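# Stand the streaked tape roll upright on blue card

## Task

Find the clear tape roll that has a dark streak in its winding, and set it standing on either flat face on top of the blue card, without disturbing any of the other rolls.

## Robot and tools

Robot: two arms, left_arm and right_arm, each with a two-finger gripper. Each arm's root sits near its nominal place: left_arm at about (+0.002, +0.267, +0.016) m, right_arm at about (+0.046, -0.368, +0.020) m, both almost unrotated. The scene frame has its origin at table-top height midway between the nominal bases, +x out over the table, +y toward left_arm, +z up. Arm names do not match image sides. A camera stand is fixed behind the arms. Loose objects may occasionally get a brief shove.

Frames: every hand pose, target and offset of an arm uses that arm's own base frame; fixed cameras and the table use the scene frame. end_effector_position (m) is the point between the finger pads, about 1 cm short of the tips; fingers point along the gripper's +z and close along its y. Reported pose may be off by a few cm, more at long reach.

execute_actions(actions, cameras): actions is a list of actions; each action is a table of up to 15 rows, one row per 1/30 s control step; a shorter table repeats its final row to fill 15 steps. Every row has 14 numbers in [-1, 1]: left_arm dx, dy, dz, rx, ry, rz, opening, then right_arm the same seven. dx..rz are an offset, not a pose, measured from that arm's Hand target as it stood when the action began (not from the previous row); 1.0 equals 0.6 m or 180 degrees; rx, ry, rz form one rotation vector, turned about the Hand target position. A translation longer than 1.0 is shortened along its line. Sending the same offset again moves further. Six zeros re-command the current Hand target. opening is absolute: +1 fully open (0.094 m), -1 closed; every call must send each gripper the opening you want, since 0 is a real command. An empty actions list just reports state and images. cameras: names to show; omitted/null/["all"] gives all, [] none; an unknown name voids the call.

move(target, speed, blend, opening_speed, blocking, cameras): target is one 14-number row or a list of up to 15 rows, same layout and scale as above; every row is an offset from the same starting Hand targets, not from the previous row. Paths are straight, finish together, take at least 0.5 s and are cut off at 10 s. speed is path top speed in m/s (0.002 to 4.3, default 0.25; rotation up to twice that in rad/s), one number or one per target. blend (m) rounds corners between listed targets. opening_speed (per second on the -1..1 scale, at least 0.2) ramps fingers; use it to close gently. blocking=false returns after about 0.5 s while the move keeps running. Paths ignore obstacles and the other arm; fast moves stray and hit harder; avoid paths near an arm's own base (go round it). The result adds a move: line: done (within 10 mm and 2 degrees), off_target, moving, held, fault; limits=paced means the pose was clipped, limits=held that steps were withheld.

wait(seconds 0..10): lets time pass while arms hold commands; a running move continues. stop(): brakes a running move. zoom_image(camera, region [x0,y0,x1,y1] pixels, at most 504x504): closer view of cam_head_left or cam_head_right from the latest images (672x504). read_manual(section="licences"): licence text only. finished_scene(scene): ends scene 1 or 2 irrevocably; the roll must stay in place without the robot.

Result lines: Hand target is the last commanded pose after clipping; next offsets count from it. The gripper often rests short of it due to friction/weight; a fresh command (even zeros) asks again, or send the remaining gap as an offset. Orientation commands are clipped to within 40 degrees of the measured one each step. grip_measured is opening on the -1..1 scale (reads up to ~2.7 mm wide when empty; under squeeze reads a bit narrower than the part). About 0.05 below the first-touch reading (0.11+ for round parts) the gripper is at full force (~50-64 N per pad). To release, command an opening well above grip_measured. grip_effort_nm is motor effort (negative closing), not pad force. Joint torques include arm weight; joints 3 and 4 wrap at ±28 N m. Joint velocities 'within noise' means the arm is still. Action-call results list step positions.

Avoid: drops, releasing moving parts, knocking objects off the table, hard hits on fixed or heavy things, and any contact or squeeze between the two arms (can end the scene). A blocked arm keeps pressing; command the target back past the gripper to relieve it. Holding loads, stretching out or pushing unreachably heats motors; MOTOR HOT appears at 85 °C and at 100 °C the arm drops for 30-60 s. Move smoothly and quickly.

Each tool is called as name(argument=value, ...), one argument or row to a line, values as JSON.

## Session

execute_actions(
  actions=[],
)

zoom_image(
  camera="cam_head_left",
  region=[150, 160, 500, 400],
)

zoom_image(
  camera="cam_head_right",
  region=[150, 160, 500, 400],
)

Scene clock: 0.00 s.
left_arm: end_effector_position=(+0.0615, -0.3313, +0.1498) grip_measured=+1.000 grip_effort_nm=n/a end_effector_quat_wxyz=(+0.099, -0.178, +0.974, +0.104) | right_arm: end_effector_position=(+0.4679, -0.1245, +0.3705) grip_measured=+1.000 grip_effort_nm=n/a end_effector_quat_wxyz=(+0.475, -0.234, +0.820, -0.215)
Joint positions: left_arm=[-1.478 1.416 1.078 -1.461 -0.178 -1.859 0.094] | right_arm=[-0.312 1.024 1.01 -0.464 -0.147 -0.778 0.094]
Joint velocities: within noise
Joint torques (N m): no reading
Heat: left arm: hottest wrist pitch 33 °C; right arm: hottest waist 37 °C.
Hand target: left_arm +0.0620, -0.3373, +0.1526; +0.098, -0.178, +0.974, +0.100 | right_arm +0.4713, -0.1256, +0.3897; +0.488, -0.233, +0.811, -0.223
Tool commands: left_gripper/opening=+1.0 right_gripper/opening=+1.0

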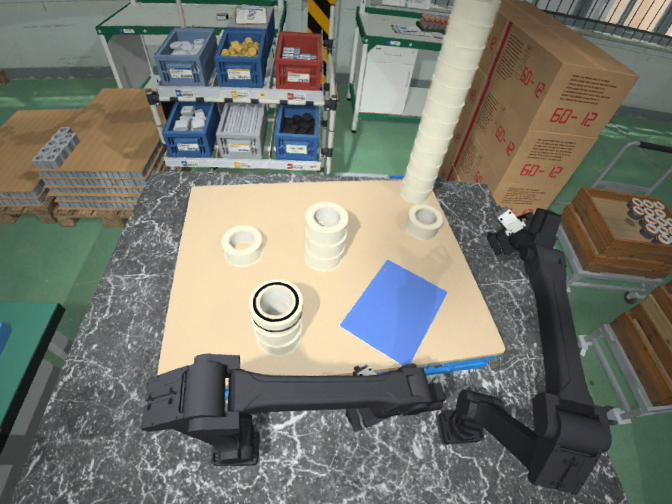

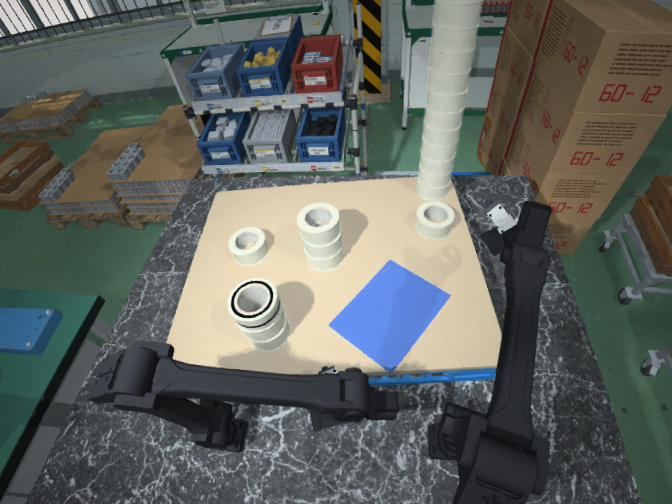

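Scaled by 1.440.

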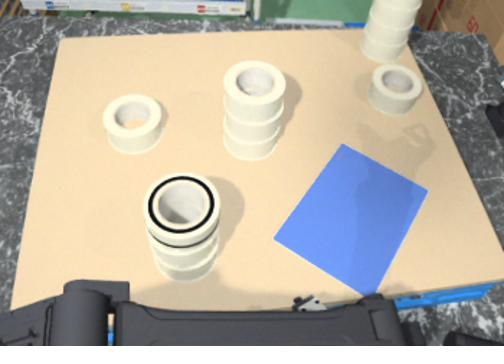

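Scaled by 1.440.

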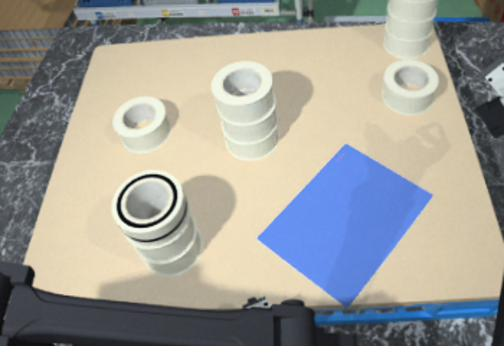

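zoom_image(
  camera="cam_head_left",
  region=[220, 260, 340, 370],
)

zoom_image(
  camera="cam_head_right",
  region=[210, 260, 330, 370],
)

Scaled by 4.200.

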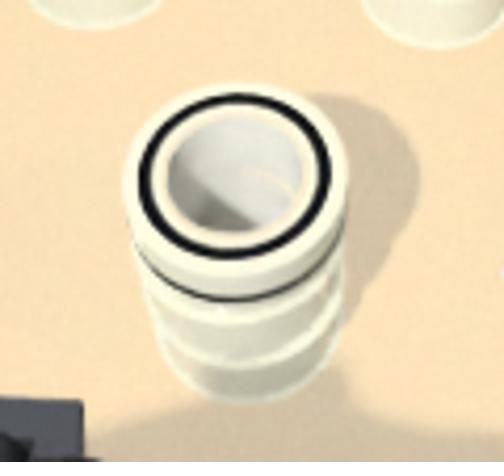

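Scaled by 4.200.

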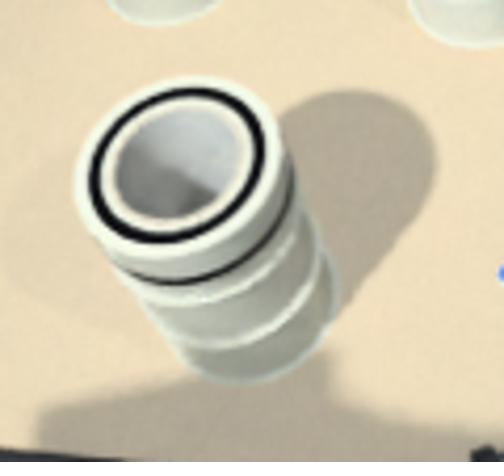

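move(
  target=[
    [0,0,0.417,0,0,0,1,0,0,0,0,0,0,1],
    [0.333,0.2655,0.417,-0.0644,0.0632,-0.1147,1,0,0,0,0,0,0,1],
  ],
  speed=0.35,
  blend=[0.03,0],
)

zoom_image(
  camera="cam_head_left",
  region=[220, 230, 350, 370],
)

zoom_image(
  camera="cam_head_right",
  region=[200, 230, 330, 370],
)

Scene clock: 5.30 s.
left_arm: end_effector_position=(+0.2589, -0.1772, +0.3907) grip_measured=+1.000 grip_effort_nm=-0.022 end_effector_quat_wxyz=(+0.099, -0.006, +0.993, -0.071) | right_arm: end_effector_position=(+0.4679, -0.1245, +0.3705) grip_measured=+1.000 grip_effort_nm=0.017 end_effector_quat_wxyz=(+0.475, -0.234, +0.820, -0.215)
Joint positions: left_arm=[-0.596 1.063 1.43 -1.693 0.004 -0.608 0.094] | right_arm=[-0.312 1.024 1.01 -0.464 -0.147 -0.778 0.094]
Joint velocities: within noise
Joint torques (N m): left_arm=[0.26 -5.36 12.19 0.85 -0.02 0.15] | right_arm=[0.38 -6.95 13.37 1.69 -0.15 -0.01]
Heat: left arm: hottest wrist pitch 33 °C; right arm: hottest waist 37 °C.
Hand target: left_arm +0.2617, -0.1779, +0.4029; +0.000, +0.001, +1.000, -0.001 | right_arm +0.4713, -0.1256, +0.3897; +0.488, -0.233, +0.811, -0.223
Off the commanded pose: left_arm 0.012 m, 14 deg | right_arm 0.020 m, 2 deg.
joint sent to its limit (left arm) — joint 4 (wrist pitch), lower limit. The joint targets are off in orientation, not in position.
move: off_target (left_arm, right_arm)

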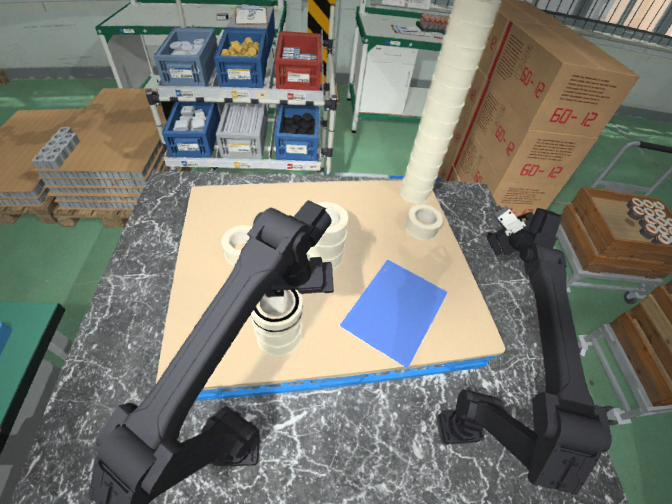

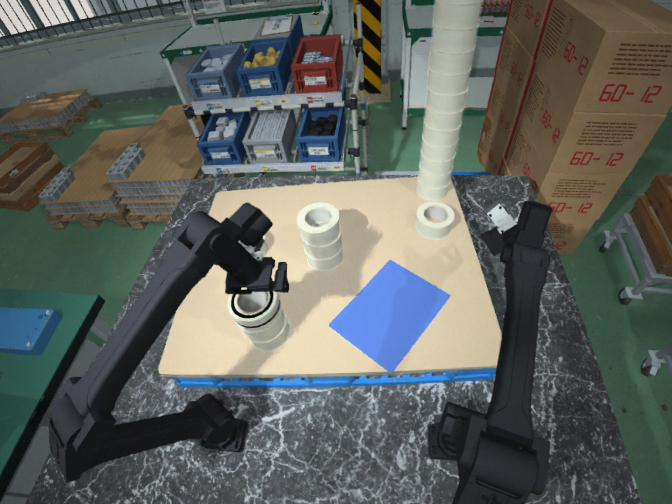

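Scaled by 3.600.

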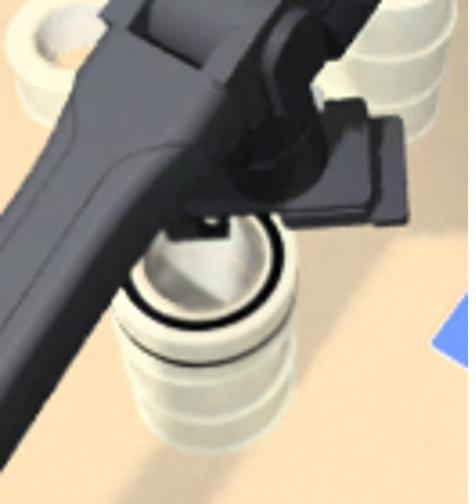

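Scaled by 3.600.

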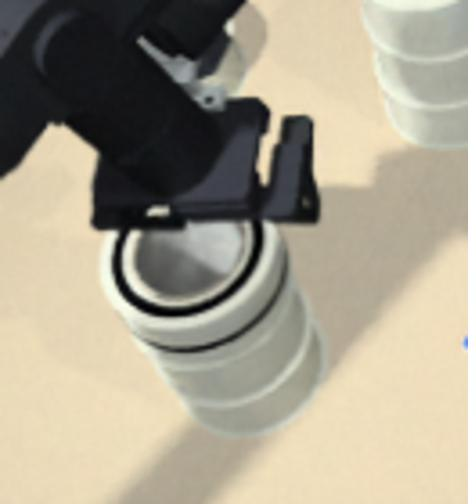

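move(
  target=[0.035,0.02,-0.07,0,0,0,1,0,0,0,0,0,0,1],
  speed=0.2,
)

zoom_image(
  camera="cam_head_left",
  region=[220, 240, 340, 360],
)

zoom_image(
  camera="cam_head_right",
  region=[210, 240, 330, 360],
)

Scene clock: 8.17 s.
left_arm: end_effector_position=(+0.2813, -0.1696, +0.3682) grip_measured=+1.000 grip_effort_nm=-0.017 end_effector_quat_wxyz=(+0.073, -0.001, +0.996, -0.046) | right_arm: end_effector_position=(+0.4679, -0.1245, +0.3705) grip_measured=+1.000 grip_effort_nm=0.017 end_effector_quat_wxyz=(+0.475, -0.234, +0.820, -0.215)
Joint positions: left_arm=[-0.539 1.127 1.421 -1.693 0.005 -0.541 0.094] | right_arm=[-0.312 1.024 1.01 -0.464 -0.147 -0.778 0.094]
Joint velocities: within noise
Joint torques (N m): left_arm=[1.38 -6.18 8.54 0.79 -0.02 0.15] | right_arm=[0.44 -6.95 13.37 1.7 -0.14 -0.01]
Heat: left arm: hottest wrist pitch 33 °C; right arm: hottest waist 37 °C.
Hand target: left_arm +0.2828, -0.1659, +0.3607; +0.000, +0.000, +1.000, -0.001 | right_arm +0.4713, -0.1256, +0.3897; +0.488, -0.233, +0.811, -0.223
Off the commanded pose: left_arm 0.008 m, 10 deg | right_arm 0.020 m, 2 deg.
joint sent to its limit (left arm) — joint 4 (wrist pitch), lower limit. The joint targets are off in orientation, not in position.
move: off_target (left_arm, right_arm)

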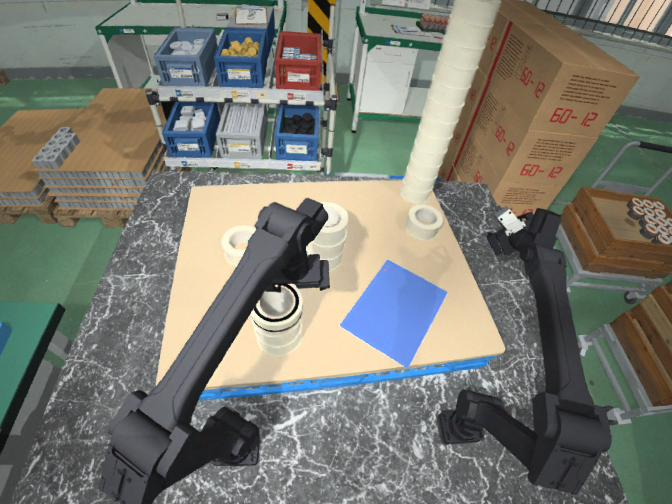

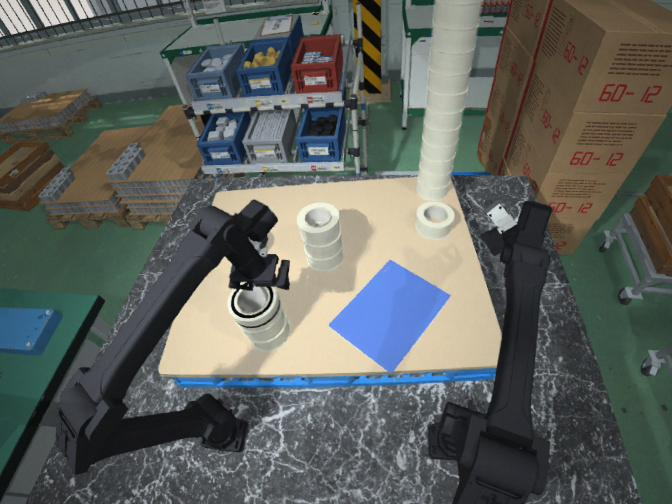

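Scaled by 4.200.

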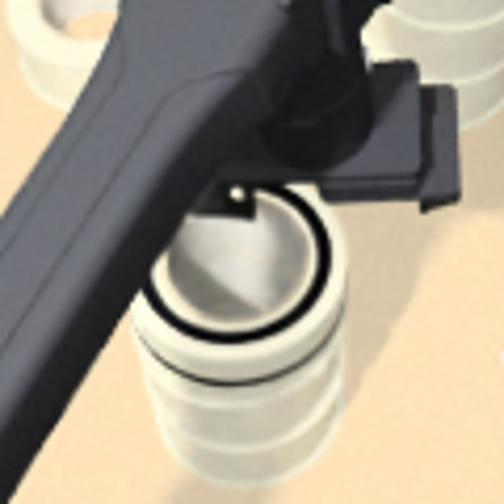

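Scaled by 4.200.

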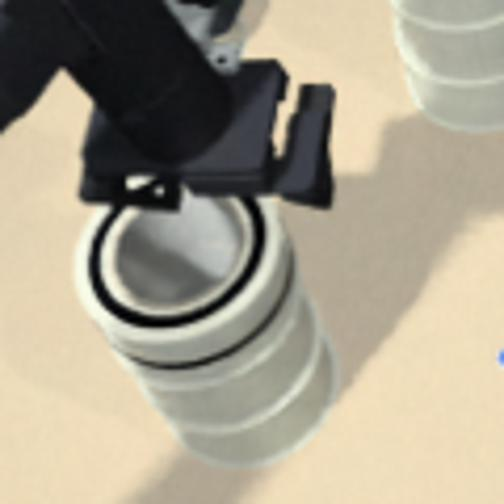

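move(
  target=[0,0.003,-0.1145,0,0,0,1,0,0,0,0,0,0,1],
  speed=0.1,
)

zoom_image(
  camera="cam_head_left",
  region=[220, 240, 340, 360],
)

zoom_image(
  camera="cam_head_right",
  region=[210, 240, 330, 360],
)

Scene clock: 10.10 s.
left_arm: end_effector_position=(+0.2787, -0.1666, +0.2997) grip_measured=+1.000 grip_effort_nm=-0.017 end_effector_quat_wxyz=(+0.005, +0.000, +1.000, -0.005) | right_arm: end_effector_position=(+0.4679, -0.1245, +0.3705) grip_measured=+1.000 grip_effort_nm=0.012 end_effector_quat_wxyz=(+0.475, -0.234, +0.820, -0.215)
Joint positions: left_arm=[-0.536 1.184 1.291 -1.665 0.003 -0.535 0.094] | right_arm=[-0.312 1.024 1.01 -0.464 -0.147 -0.778 0.094]
Joint velocities: within noise
Joint torques (N m): left_arm=[1.08 -7.18 8.51 1.13 -0.02 0.14] | right_arm=[0.38 -7 13.39 1.69 -0.15 -0.01]
Heat: left arm: hottest wrist pitch 33 °C; right arm: hottest waist 37 °C.
Hand target: left_arm +0.2828, -0.1641, +0.2922; +0.000, +0.001, +1.000, -0.001 | right_arm +0.4713, -0.1256, +0.3897; +0.488, -0.233, +0.811, -0.223
Off the commanded pose: left_arm 0.009 m, 1 deg | right_arm 0.020 m, 2 deg.
move: off_target (right_arm)

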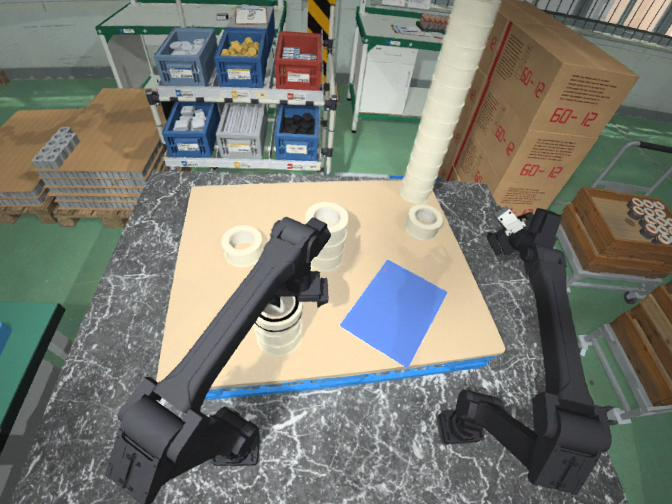

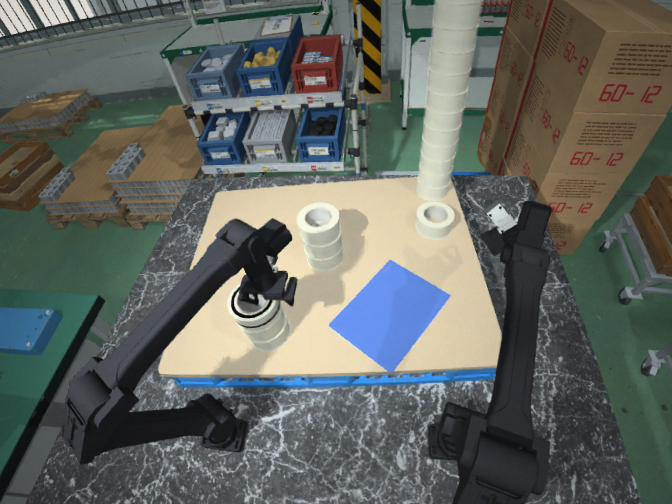

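Scaled by 4.200.

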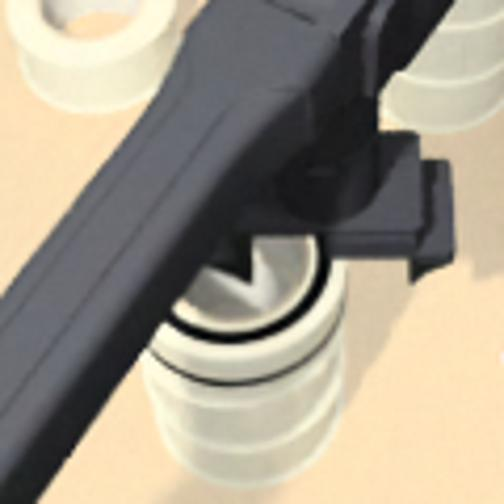

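Scaled by 4.200.

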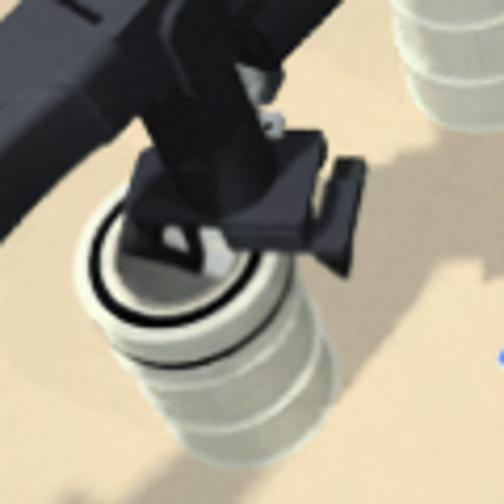

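move(
  target=[
    [0,0,-0.02,0,0,0,1,0,0,0,0,0,0,1],
    [0,0,-0.02,0,0,0,-1,0,0,0,0,0,0,1],
  ],
  speed=0.08,
  opening_speed=0.9,
)

zoom_image(
  camera="cam_head_left",
  region=[220, 240, 340, 360],
)

zoom_image(
  camera="cam_head_right",
  region=[210, 240, 330, 360],
)

Scene clock: 13.80 s.
left_arm: end_effector_position=(+0.2809, -0.1657, +0.2869) grip_measured=-0.415 grip_effort_nm=-1.043 end_effector_quat_wxyz=(+0.005, -0.002, +1.000, -0.006) | right_arm: end_effector_position=(+0.4679, -0.1245, +0.3705) grip_measured=+1.000 grip_effort_nm=0.017 end_effector_quat_wxyz=(+0.475, -0.234, +0.820, -0.215)
Joint positions: left_arm=[-0.529 1.184 1.257 -1.63 0.005 -0.532 0.028] | right_arm=[-0.312 1.024 1.01 -0.464 -0.147 -0.778 0.094]
Joint velocities: within noise
Joint torques (N m): left_arm=[0.44 -7.18 8.62 1.02 -0.09 0.12] | right_arm=[0.38 -6.95 13.38 1.7 -0.15 -0.01]
Heat: left arm: hottest wrist pitch 33 °C; right arm: hottest waist 37 °C.
Hand target: left_arm +0.2828, -0.1641, +0.2801; +0.000, +0.000, +1.000, -0.001 | right_arm +0.4713, -0.1256, +0.3897; +0.488, -0.233, +0.811, -0.223
Off the commanded pose: left_arm 0.007 m, 1 deg | right_arm 0.020 m, 2 deg.
move: off_target (right_arm)

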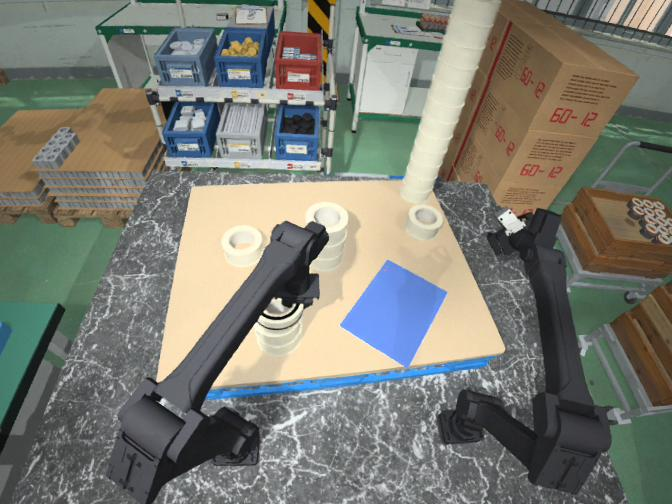

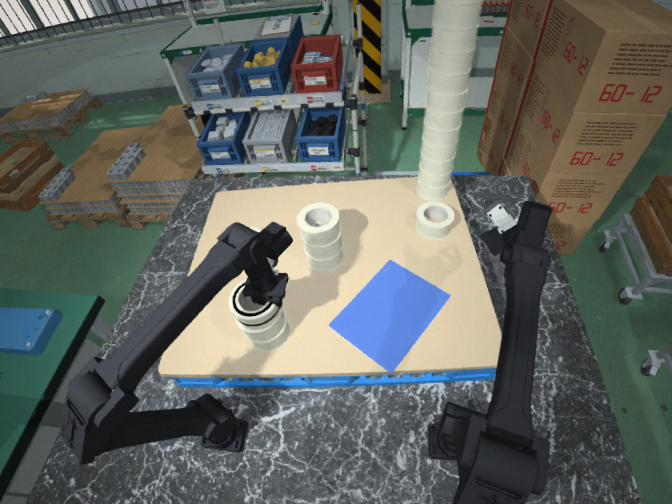

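Scaled by 4.200.

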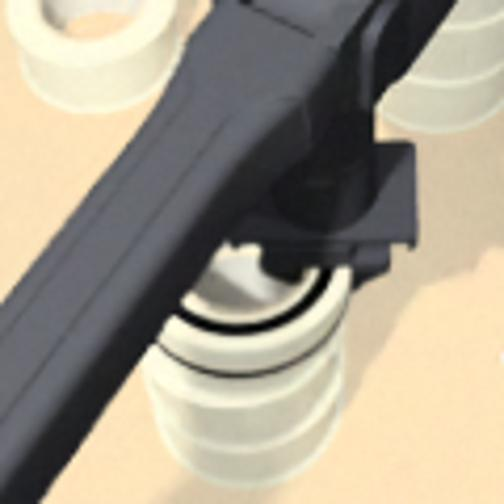

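Scaled by 4.200.

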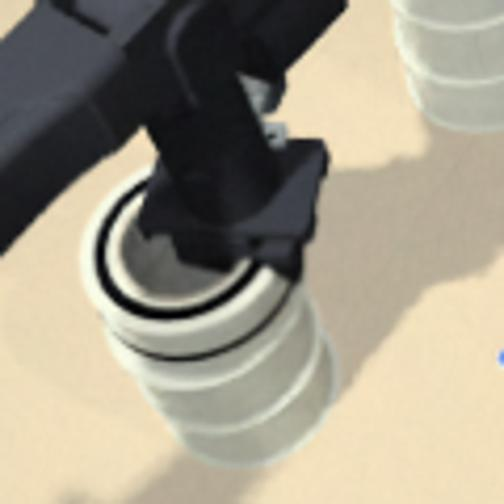

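move(
  target=[
    [0,0,0.117,0,0,0,-1,0,0,0,0,0,0,1],
    [0.105,-0.57,0.1,0,0,0,-1,0,0,0,0,0,0,1],
    [0.105,-0.57,-0.07,0,0,0,-1,0,0,0,0,0,0,1],
  ],
  speed=[0.15,0.3,0.2],
  blend=[0.03,0.05,0],
)

zoom_image(
  camera="cam_head_left",
  region=[330, 250, 460, 380],
)

zoom_image(
  camera="cam_head_right",
  region=[320, 250, 450, 380],
)

Scene clock: 16.97 s.
left_arm: end_effector_position=(+0.3473, -0.5068, +0.2263) grip_measured=-0.415 grip_effort_nm=-1.043 end_effector_quat_wxyz=(-0.008, +0.006, +1.000, +0.007) | right_arm: end_effector_position=(+0.4679, -0.1245, +0.3705) grip_measured=+1.000 grip_effort_nm=0.017 end_effector_quat_wxyz=(+0.475, -0.234, +0.820, -0.215)
Joint positions: left_arm=[-0.968 1.991 2.058 -1.659 0.005 -0.957 0.028] | right_arm=[-0.312 1.024 1.01 -0.464 -0.147 -0.778 0.094]
Joint velocities: within noise
Joint torques (N m): left_arm=[0.09 -21.48 9.54 0.69 -0.13 -0.1] | right_arm=[0.38 -7 13.38 1.7 -0.15 -0.01]
Heat: left arm: hottest elbow 33 °C; right arm: hottest waist 37 °C.
Hand target: left_arm +0.3456, -0.5061, +0.2381; +0.000, +0.000, +1.000, -0.001 | right_arm +0.4713, -0.1256, +0.3897; +0.488, -0.233, +0.811, -0.223
Off the commanded pose: left_arm 0.012 m, 1 deg | right_arm 0.020 m, 2 deg.
move: off_target (left_arm, right_arm)

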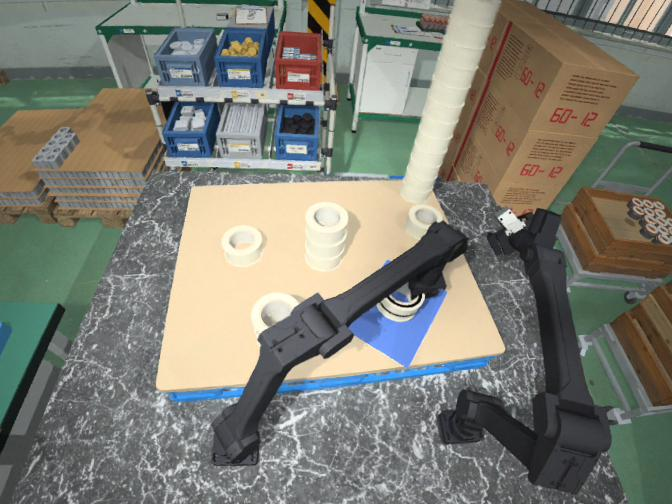

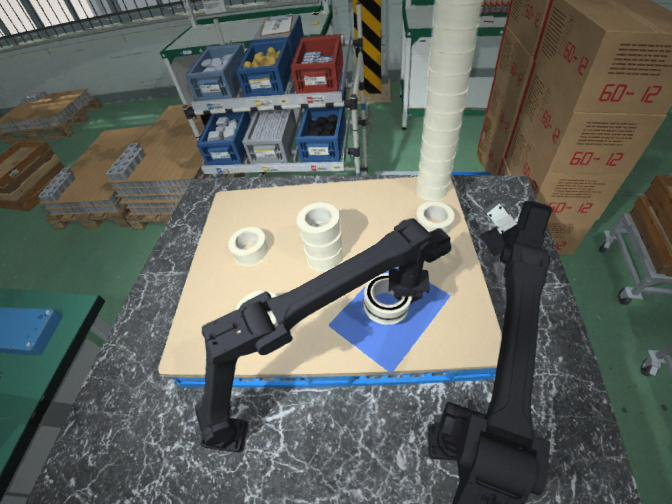

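Scaled by 3.877.

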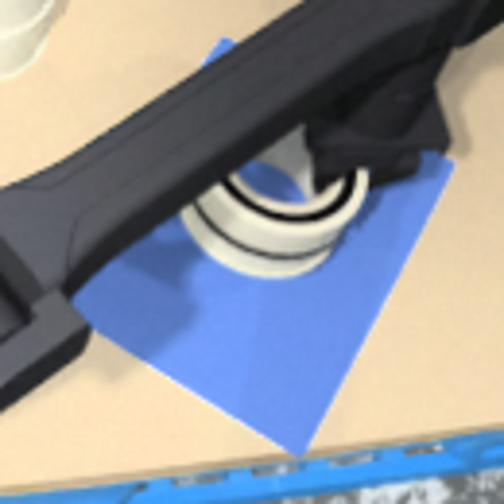

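Scaled by 3.877.

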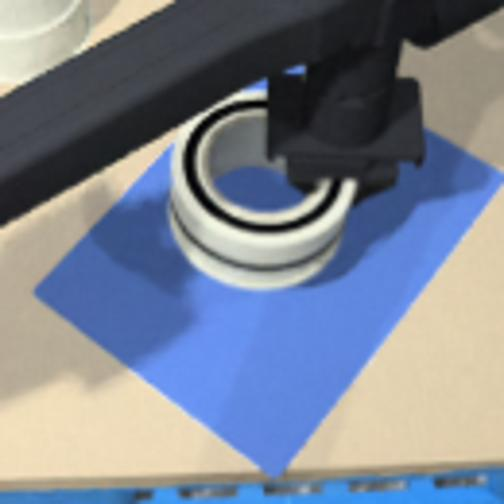

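move(
  target=[
    [0.03,0,-0.05,0,0,0,-1,0,0,0,0,0,0,1],
    [0.03,0,-0.083,0,0,0,-1,0,0,0,0,0,0,1],
  ],
  speed=[0.12,0.05],
)

zoom_image(
  camera="cam_head_left",
  region=[330, 250, 460, 380],
)

zoom_image(
  camera="cam_head_right",
  region=[320, 250, 450, 380],
)

Scene clock: 18.50 s.
left_arm: end_effector_position=(+0.3577, -0.5090, +0.1849) grip_measured=-0.415 grip_effort_nm=-1.048 end_effector_quat_wxyz=(-0.005, +0.000, +1.000, +0.002) | right_arm: end_effector_position=(+0.4679, -0.1245, +0.3705) grip_measured=+1.000 grip_effort_nm=0.012 end_effector_quat_wxyz=(+0.475, -0.234, +0.820, -0.215)
Joint positions: left_arm=[-0.956 2.004 1.971 -1.546 0.005 -0.955 0.028] | right_arm=[-0.312 1.024 1.01 -0.464 -0.147 -0.778 0.094]
Joint velocities: within noise
Joint torques (N m): left_arm=[-0.03 -20.48 9.48 0.79 -0.14 0.11] | right_arm=[0.38 -6.95 13.38 1.69 -0.15 -0.01]
Heat: left arm: hottest elbow 33 °C; right arm: hottest waist 37 °C.
Hand target: left_arm +0.3638, -0.5062, +0.1883; +0.000, +0.001, +1.000, -0.001 | right_arm +0.4713, -0.1256, +0.3897; +0.488, -0.233, +0.811, -0.223
Off the commanded pose: left_arm 0.007 m, 1 deg | right_arm 0.020 m, 2 deg.
move: off_target (right_arm)

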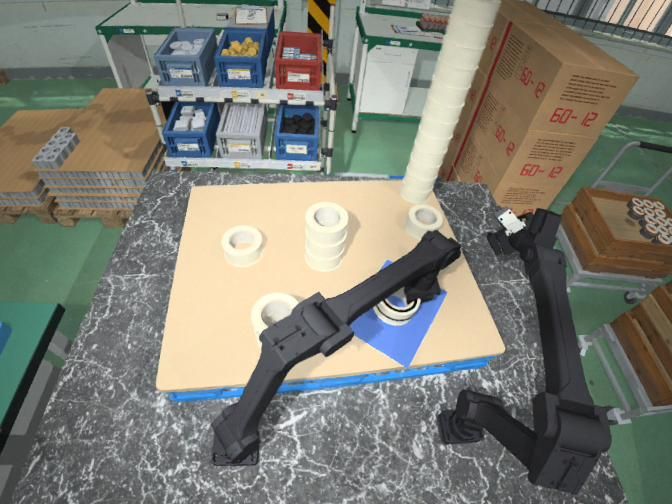

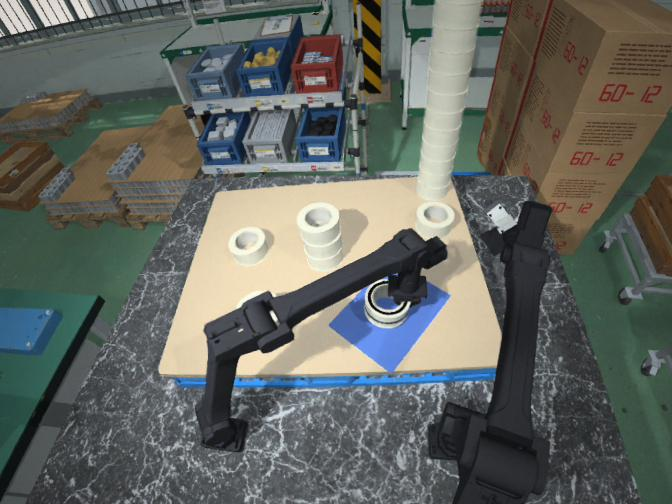

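Scaled by 3.877.

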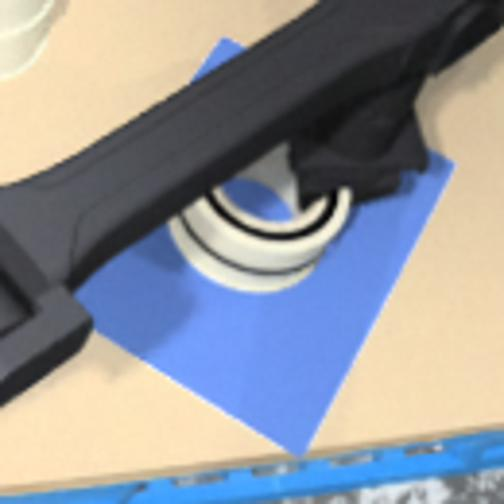

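Scaled by 3.877.

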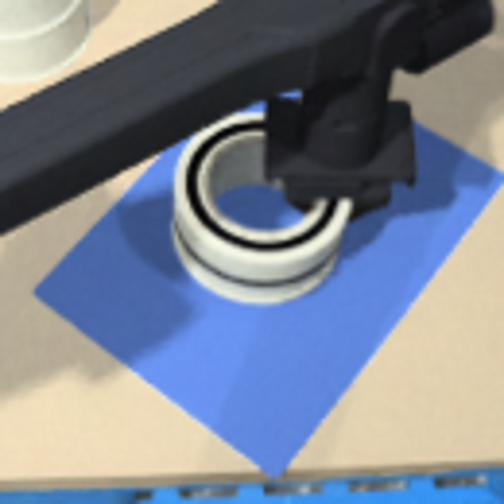

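move(
  target=[0,0,-0.022,0,0,0,-1,0,0,0,0,0,0,1],
  speed=0.05,
  cameras=[],
)

Scene clock: 19.53 s.
left_arm: end_effector_position=(+0.3582, -0.5095, +0.1745) grip_measured=-0.415 grip_effort_nm=-1.048 end_effector_quat_wxyz=(-0.003, +0.000, +1.000, +0.000) | right_arm: end_effector_position=(+0.4679, -0.1245, +0.3705) grip_measured=+1.000 grip_effort_nm=0.012 end_effector_quat_wxyz=(+0.475, -0.234, +0.820, -0.215)
Joint positions: left_arm=[-0.956 2.004 1.944 -1.514 0.005 -0.955 0.028] | right_arm=[-0.312 1.024 1.01 -0.464 -0.147 -0.778 0.094]
Joint velocities: within noise
Joint torques (N m): left_arm=[1.03 -20.48 9.28 0.81 -0.13 0.12] | right_arm=[0.38 -6.95 13.39 1.72 -0.15 -0.01]
Heat: left arm: hottest elbow 33 °C; right arm: hottest elbow 38 °C.
Hand target: left_arm +0.3638, -0.5061, +0.1750; +0.000, +0.001, +1.000, -0.001 | right_arm +0.4713, -0.1256, +0.3897; +0.488, -0.233, +0.811, -0.223
Off the commanded pose: left_arm 0.007 m, 0 deg | right_arm 0.020 m, 2 deg.
move: off_target (right_arm)
No camera images: "cameras" was empty.

move(
  target=[0,0,-0.022,0,0,0,-1,0,0,0,0,0,0,1],
  speed=0.05,
)

zoom_image(
  camera="cam_head_left",
  region=[330, 250, 460, 380],
)

zoom_image(
  camera="cam_head_right",
  region=[320, 250, 450, 380],
)

Scene clock: 20.63 s.
left_arm: end_effector_position=(+0.3579, -0.5091, +0.1726) grip_measured=-0.415 grip_effort_nm=-1.043 end_effector_quat_wxyz=(+0.000, +0.000, +1.000, -0.004) | right_arm: end_effector_position=(+0.4679, -0.1245, +0.3705) grip_measured=+1.000 grip_effort_nm=0.017 end_effector_quat_wxyz=(+0.475, -0.234, +0.820, -0.215)
Joint positions: left_arm=[-0.956 1.995 1.925 -1.493 0.005 -0.955 0.028] | right_arm=[-0.312 1.024 1.01 -0.464 -0.147 -0.778 0.094]
Joint velocities: within noise
Joint torques (N m): left_arm=[0.97 -19.49 8.4 1.5 -0.12 0.11] | right_arm=[0.38 -6.95 13.38 1.72 -0.15 -0.01]
Heat: left arm: hottest elbow 33 °C; right arm: hottest elbow 38 °C.
Hand target: left_arm +0.3638, -0.5061, +0.1617; +0.000, +0.000, +1.000, -0.001 | right_arm +0.4713, -0.1256, +0.3897; +0.488, -0.233, +0.811, -0.223
Off the commanded pose: left_arm 0.013 m, 0 deg | right_arm 0.020 m, 2 deg.
move: off_target (left_arm, right_arm)

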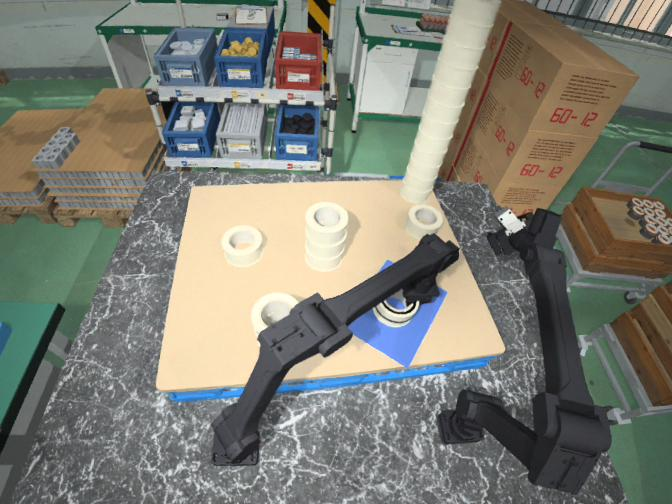

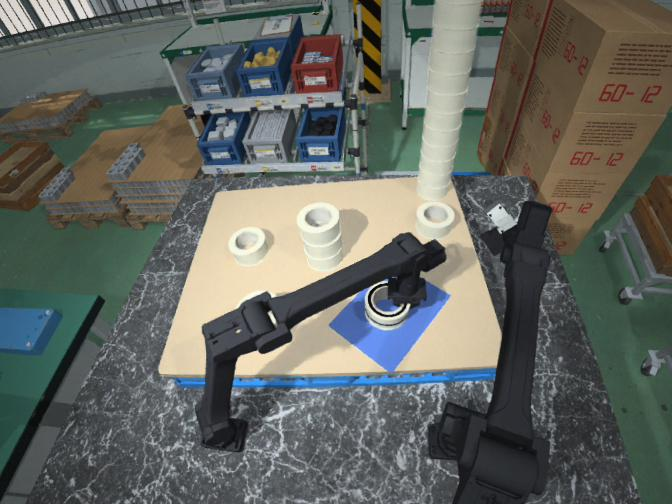

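Scaled by 3.877.

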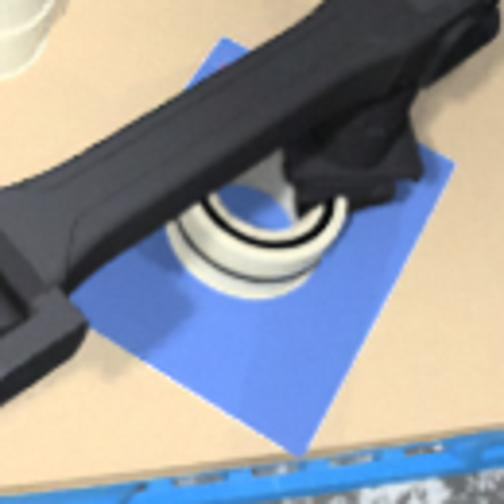

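Scaled by 3.877.

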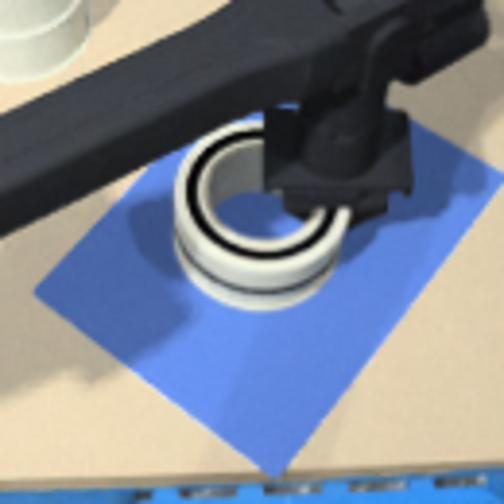

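move(
  target=[
    [-0.006,0,0.015,0,0,0,-1,0,0,0,0,0,0,1],
    [-0.006,0,0.015,0,0,0,0.5,0,0,0,0,0,0,1],
  ],
  speed=0.06,
  opening_speed=0.8,
)

zoom_image(
  camera="cam_head_right",
  region=[320, 250, 450, 380],
)

Scene clock: 23.90 s.
left_arm: end_effector_position=(+0.3581, -0.5089, +0.1731) grip_measured=+0.497 grip_effort_nm=0.120 end_effector_quat_wxyz=(+0.001, +0.000, +1.000, -0.004) | right_arm: end_effector_position=(+0.4679, -0.1245, +0.3705) grip_measured=+1.000 grip_effort_nm=0.017 end_effector_quat_wxyz=(+0.475, -0.234, +0.820, -0.215)
Joint positions: left_arm=[-0.956 1.995 1.925 -1.493 0.003 -0.955 0.07] | right_arm=[-0.312 1.024 1.01 -0.464 -0.147 -0.778 0.094]
Joint velocities: within noise
Joint torques (N m): left_arm=[0.62 -20.13 9.21 0.65 -0.04 0.08] | right_arm=[0.44 -6.95 13.38 1.7 -0.15 -0.01]
Heat: left arm: hottest elbow 33 °C; right arm: hottest elbow 39 °C.
Hand target: left_arm +0.3601, -0.5061, +0.1709; +0.000, +0.000, +1.000, -0.001 | right_arm +0.4713, -0.1256, +0.3897; +0.488, -0.233, +0.811, -0.223
Off the commanded pose: left_arm 0.004 m, 0 deg | right_arm 0.020 m, 2 deg.
move: off_target (right_arm)

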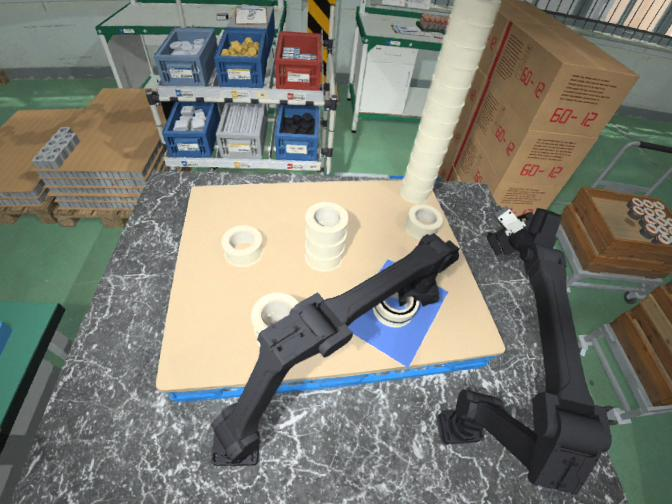

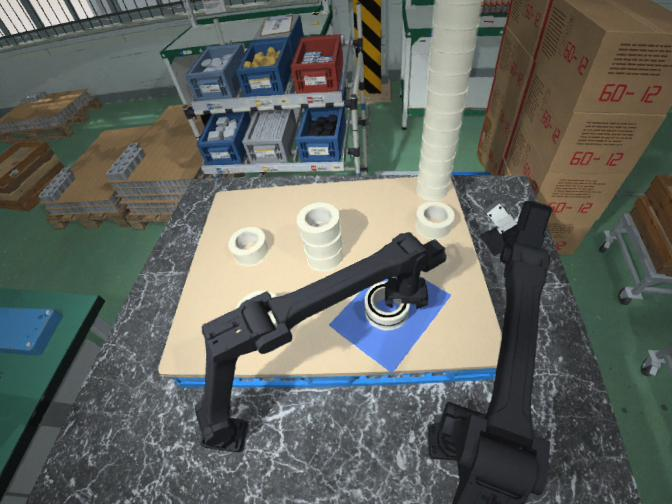

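Scaled by 3.877.

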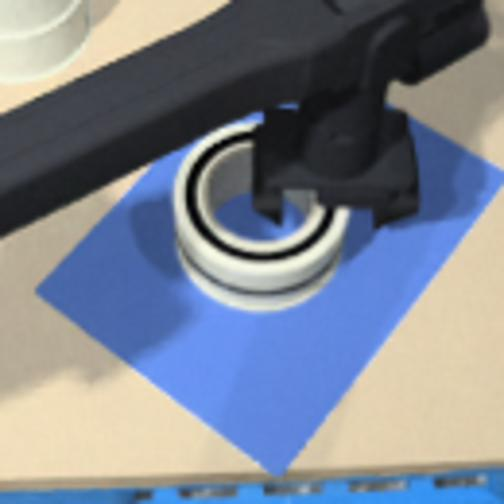

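move(
  target=[
    [0,0,0.1,0,0,0,0.5,0,0,0,0,0,0,1],
    [0,0,0.25,0,0,0,0.5,0,0,0,0,0,0,1],
    [0.1,0.2,0.32,0,0,0,0.5,0,0,0,0,0,0,1],
  ],
  speed=[0.1,0.2,0.3],
  blend=[0.01,0.02,0],
)

Scene clock: 26.53 s.
left_arm: end_effector_position=(+0.4235, -0.3830, +0.3732) grip_measured=+0.497 grip_effort_nm=0.120 end_effector_quat_wxyz=(+0.077, -0.010, +0.994, -0.073) | right_arm: end_effector_position=(+0.4679, -0.1245, +0.3705) grip_measured=+1.000 grip_effort_nm=0.017 end_effector_quat_wxyz=(+0.475, -0.234, +0.820, -0.215)
Joint positions: left_arm=[-0.733 1.755 2.089 -1.692 0.004 -0.755 0.07] | right_arm=[-0.312 1.024 1.01 -0.464 -0.147 -0.778 0.094]
Joint velocities: within noise
Joint torques (N m): left_arm=[-0.62 -16.38 8.47 0.8 -0.01 0.21] | right_arm=[0.38 -7 13.37 1.72 -0.15 0]
Heat: left arm: hottest elbow 33 °C; right arm: hottest elbow 39 °C.
Hand target: left_arm +0.4200, -0.3862, +0.3629; +0.000, +0.001, +1.000, -0.001 | right_arm +0.4713, -0.1256, +0.3897; +0.488, -0.233, +0.811, -0.223
Off the commanded pose: left_arm 0.011 m, 12 deg | right_arm 0.020 m, 2 deg.
joint sent to its limit (left arm) — joint 4 (wrist pitch), lower limit. The joint targets are off in orientation, not in position.
move: off_target (left_arm, right_arm)

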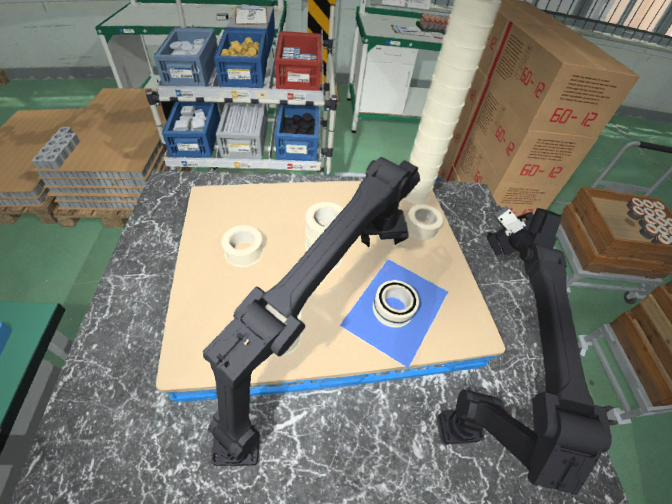

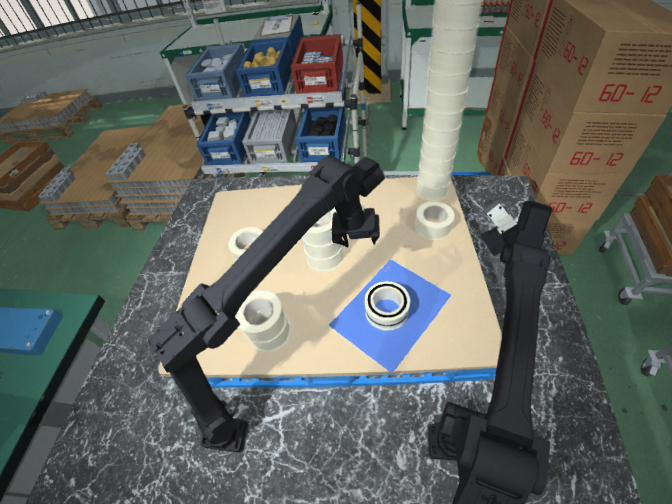

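Roll rests on the card; others in place.

finished_scene(
  scene=2,
)

The scene is finished: the task was done.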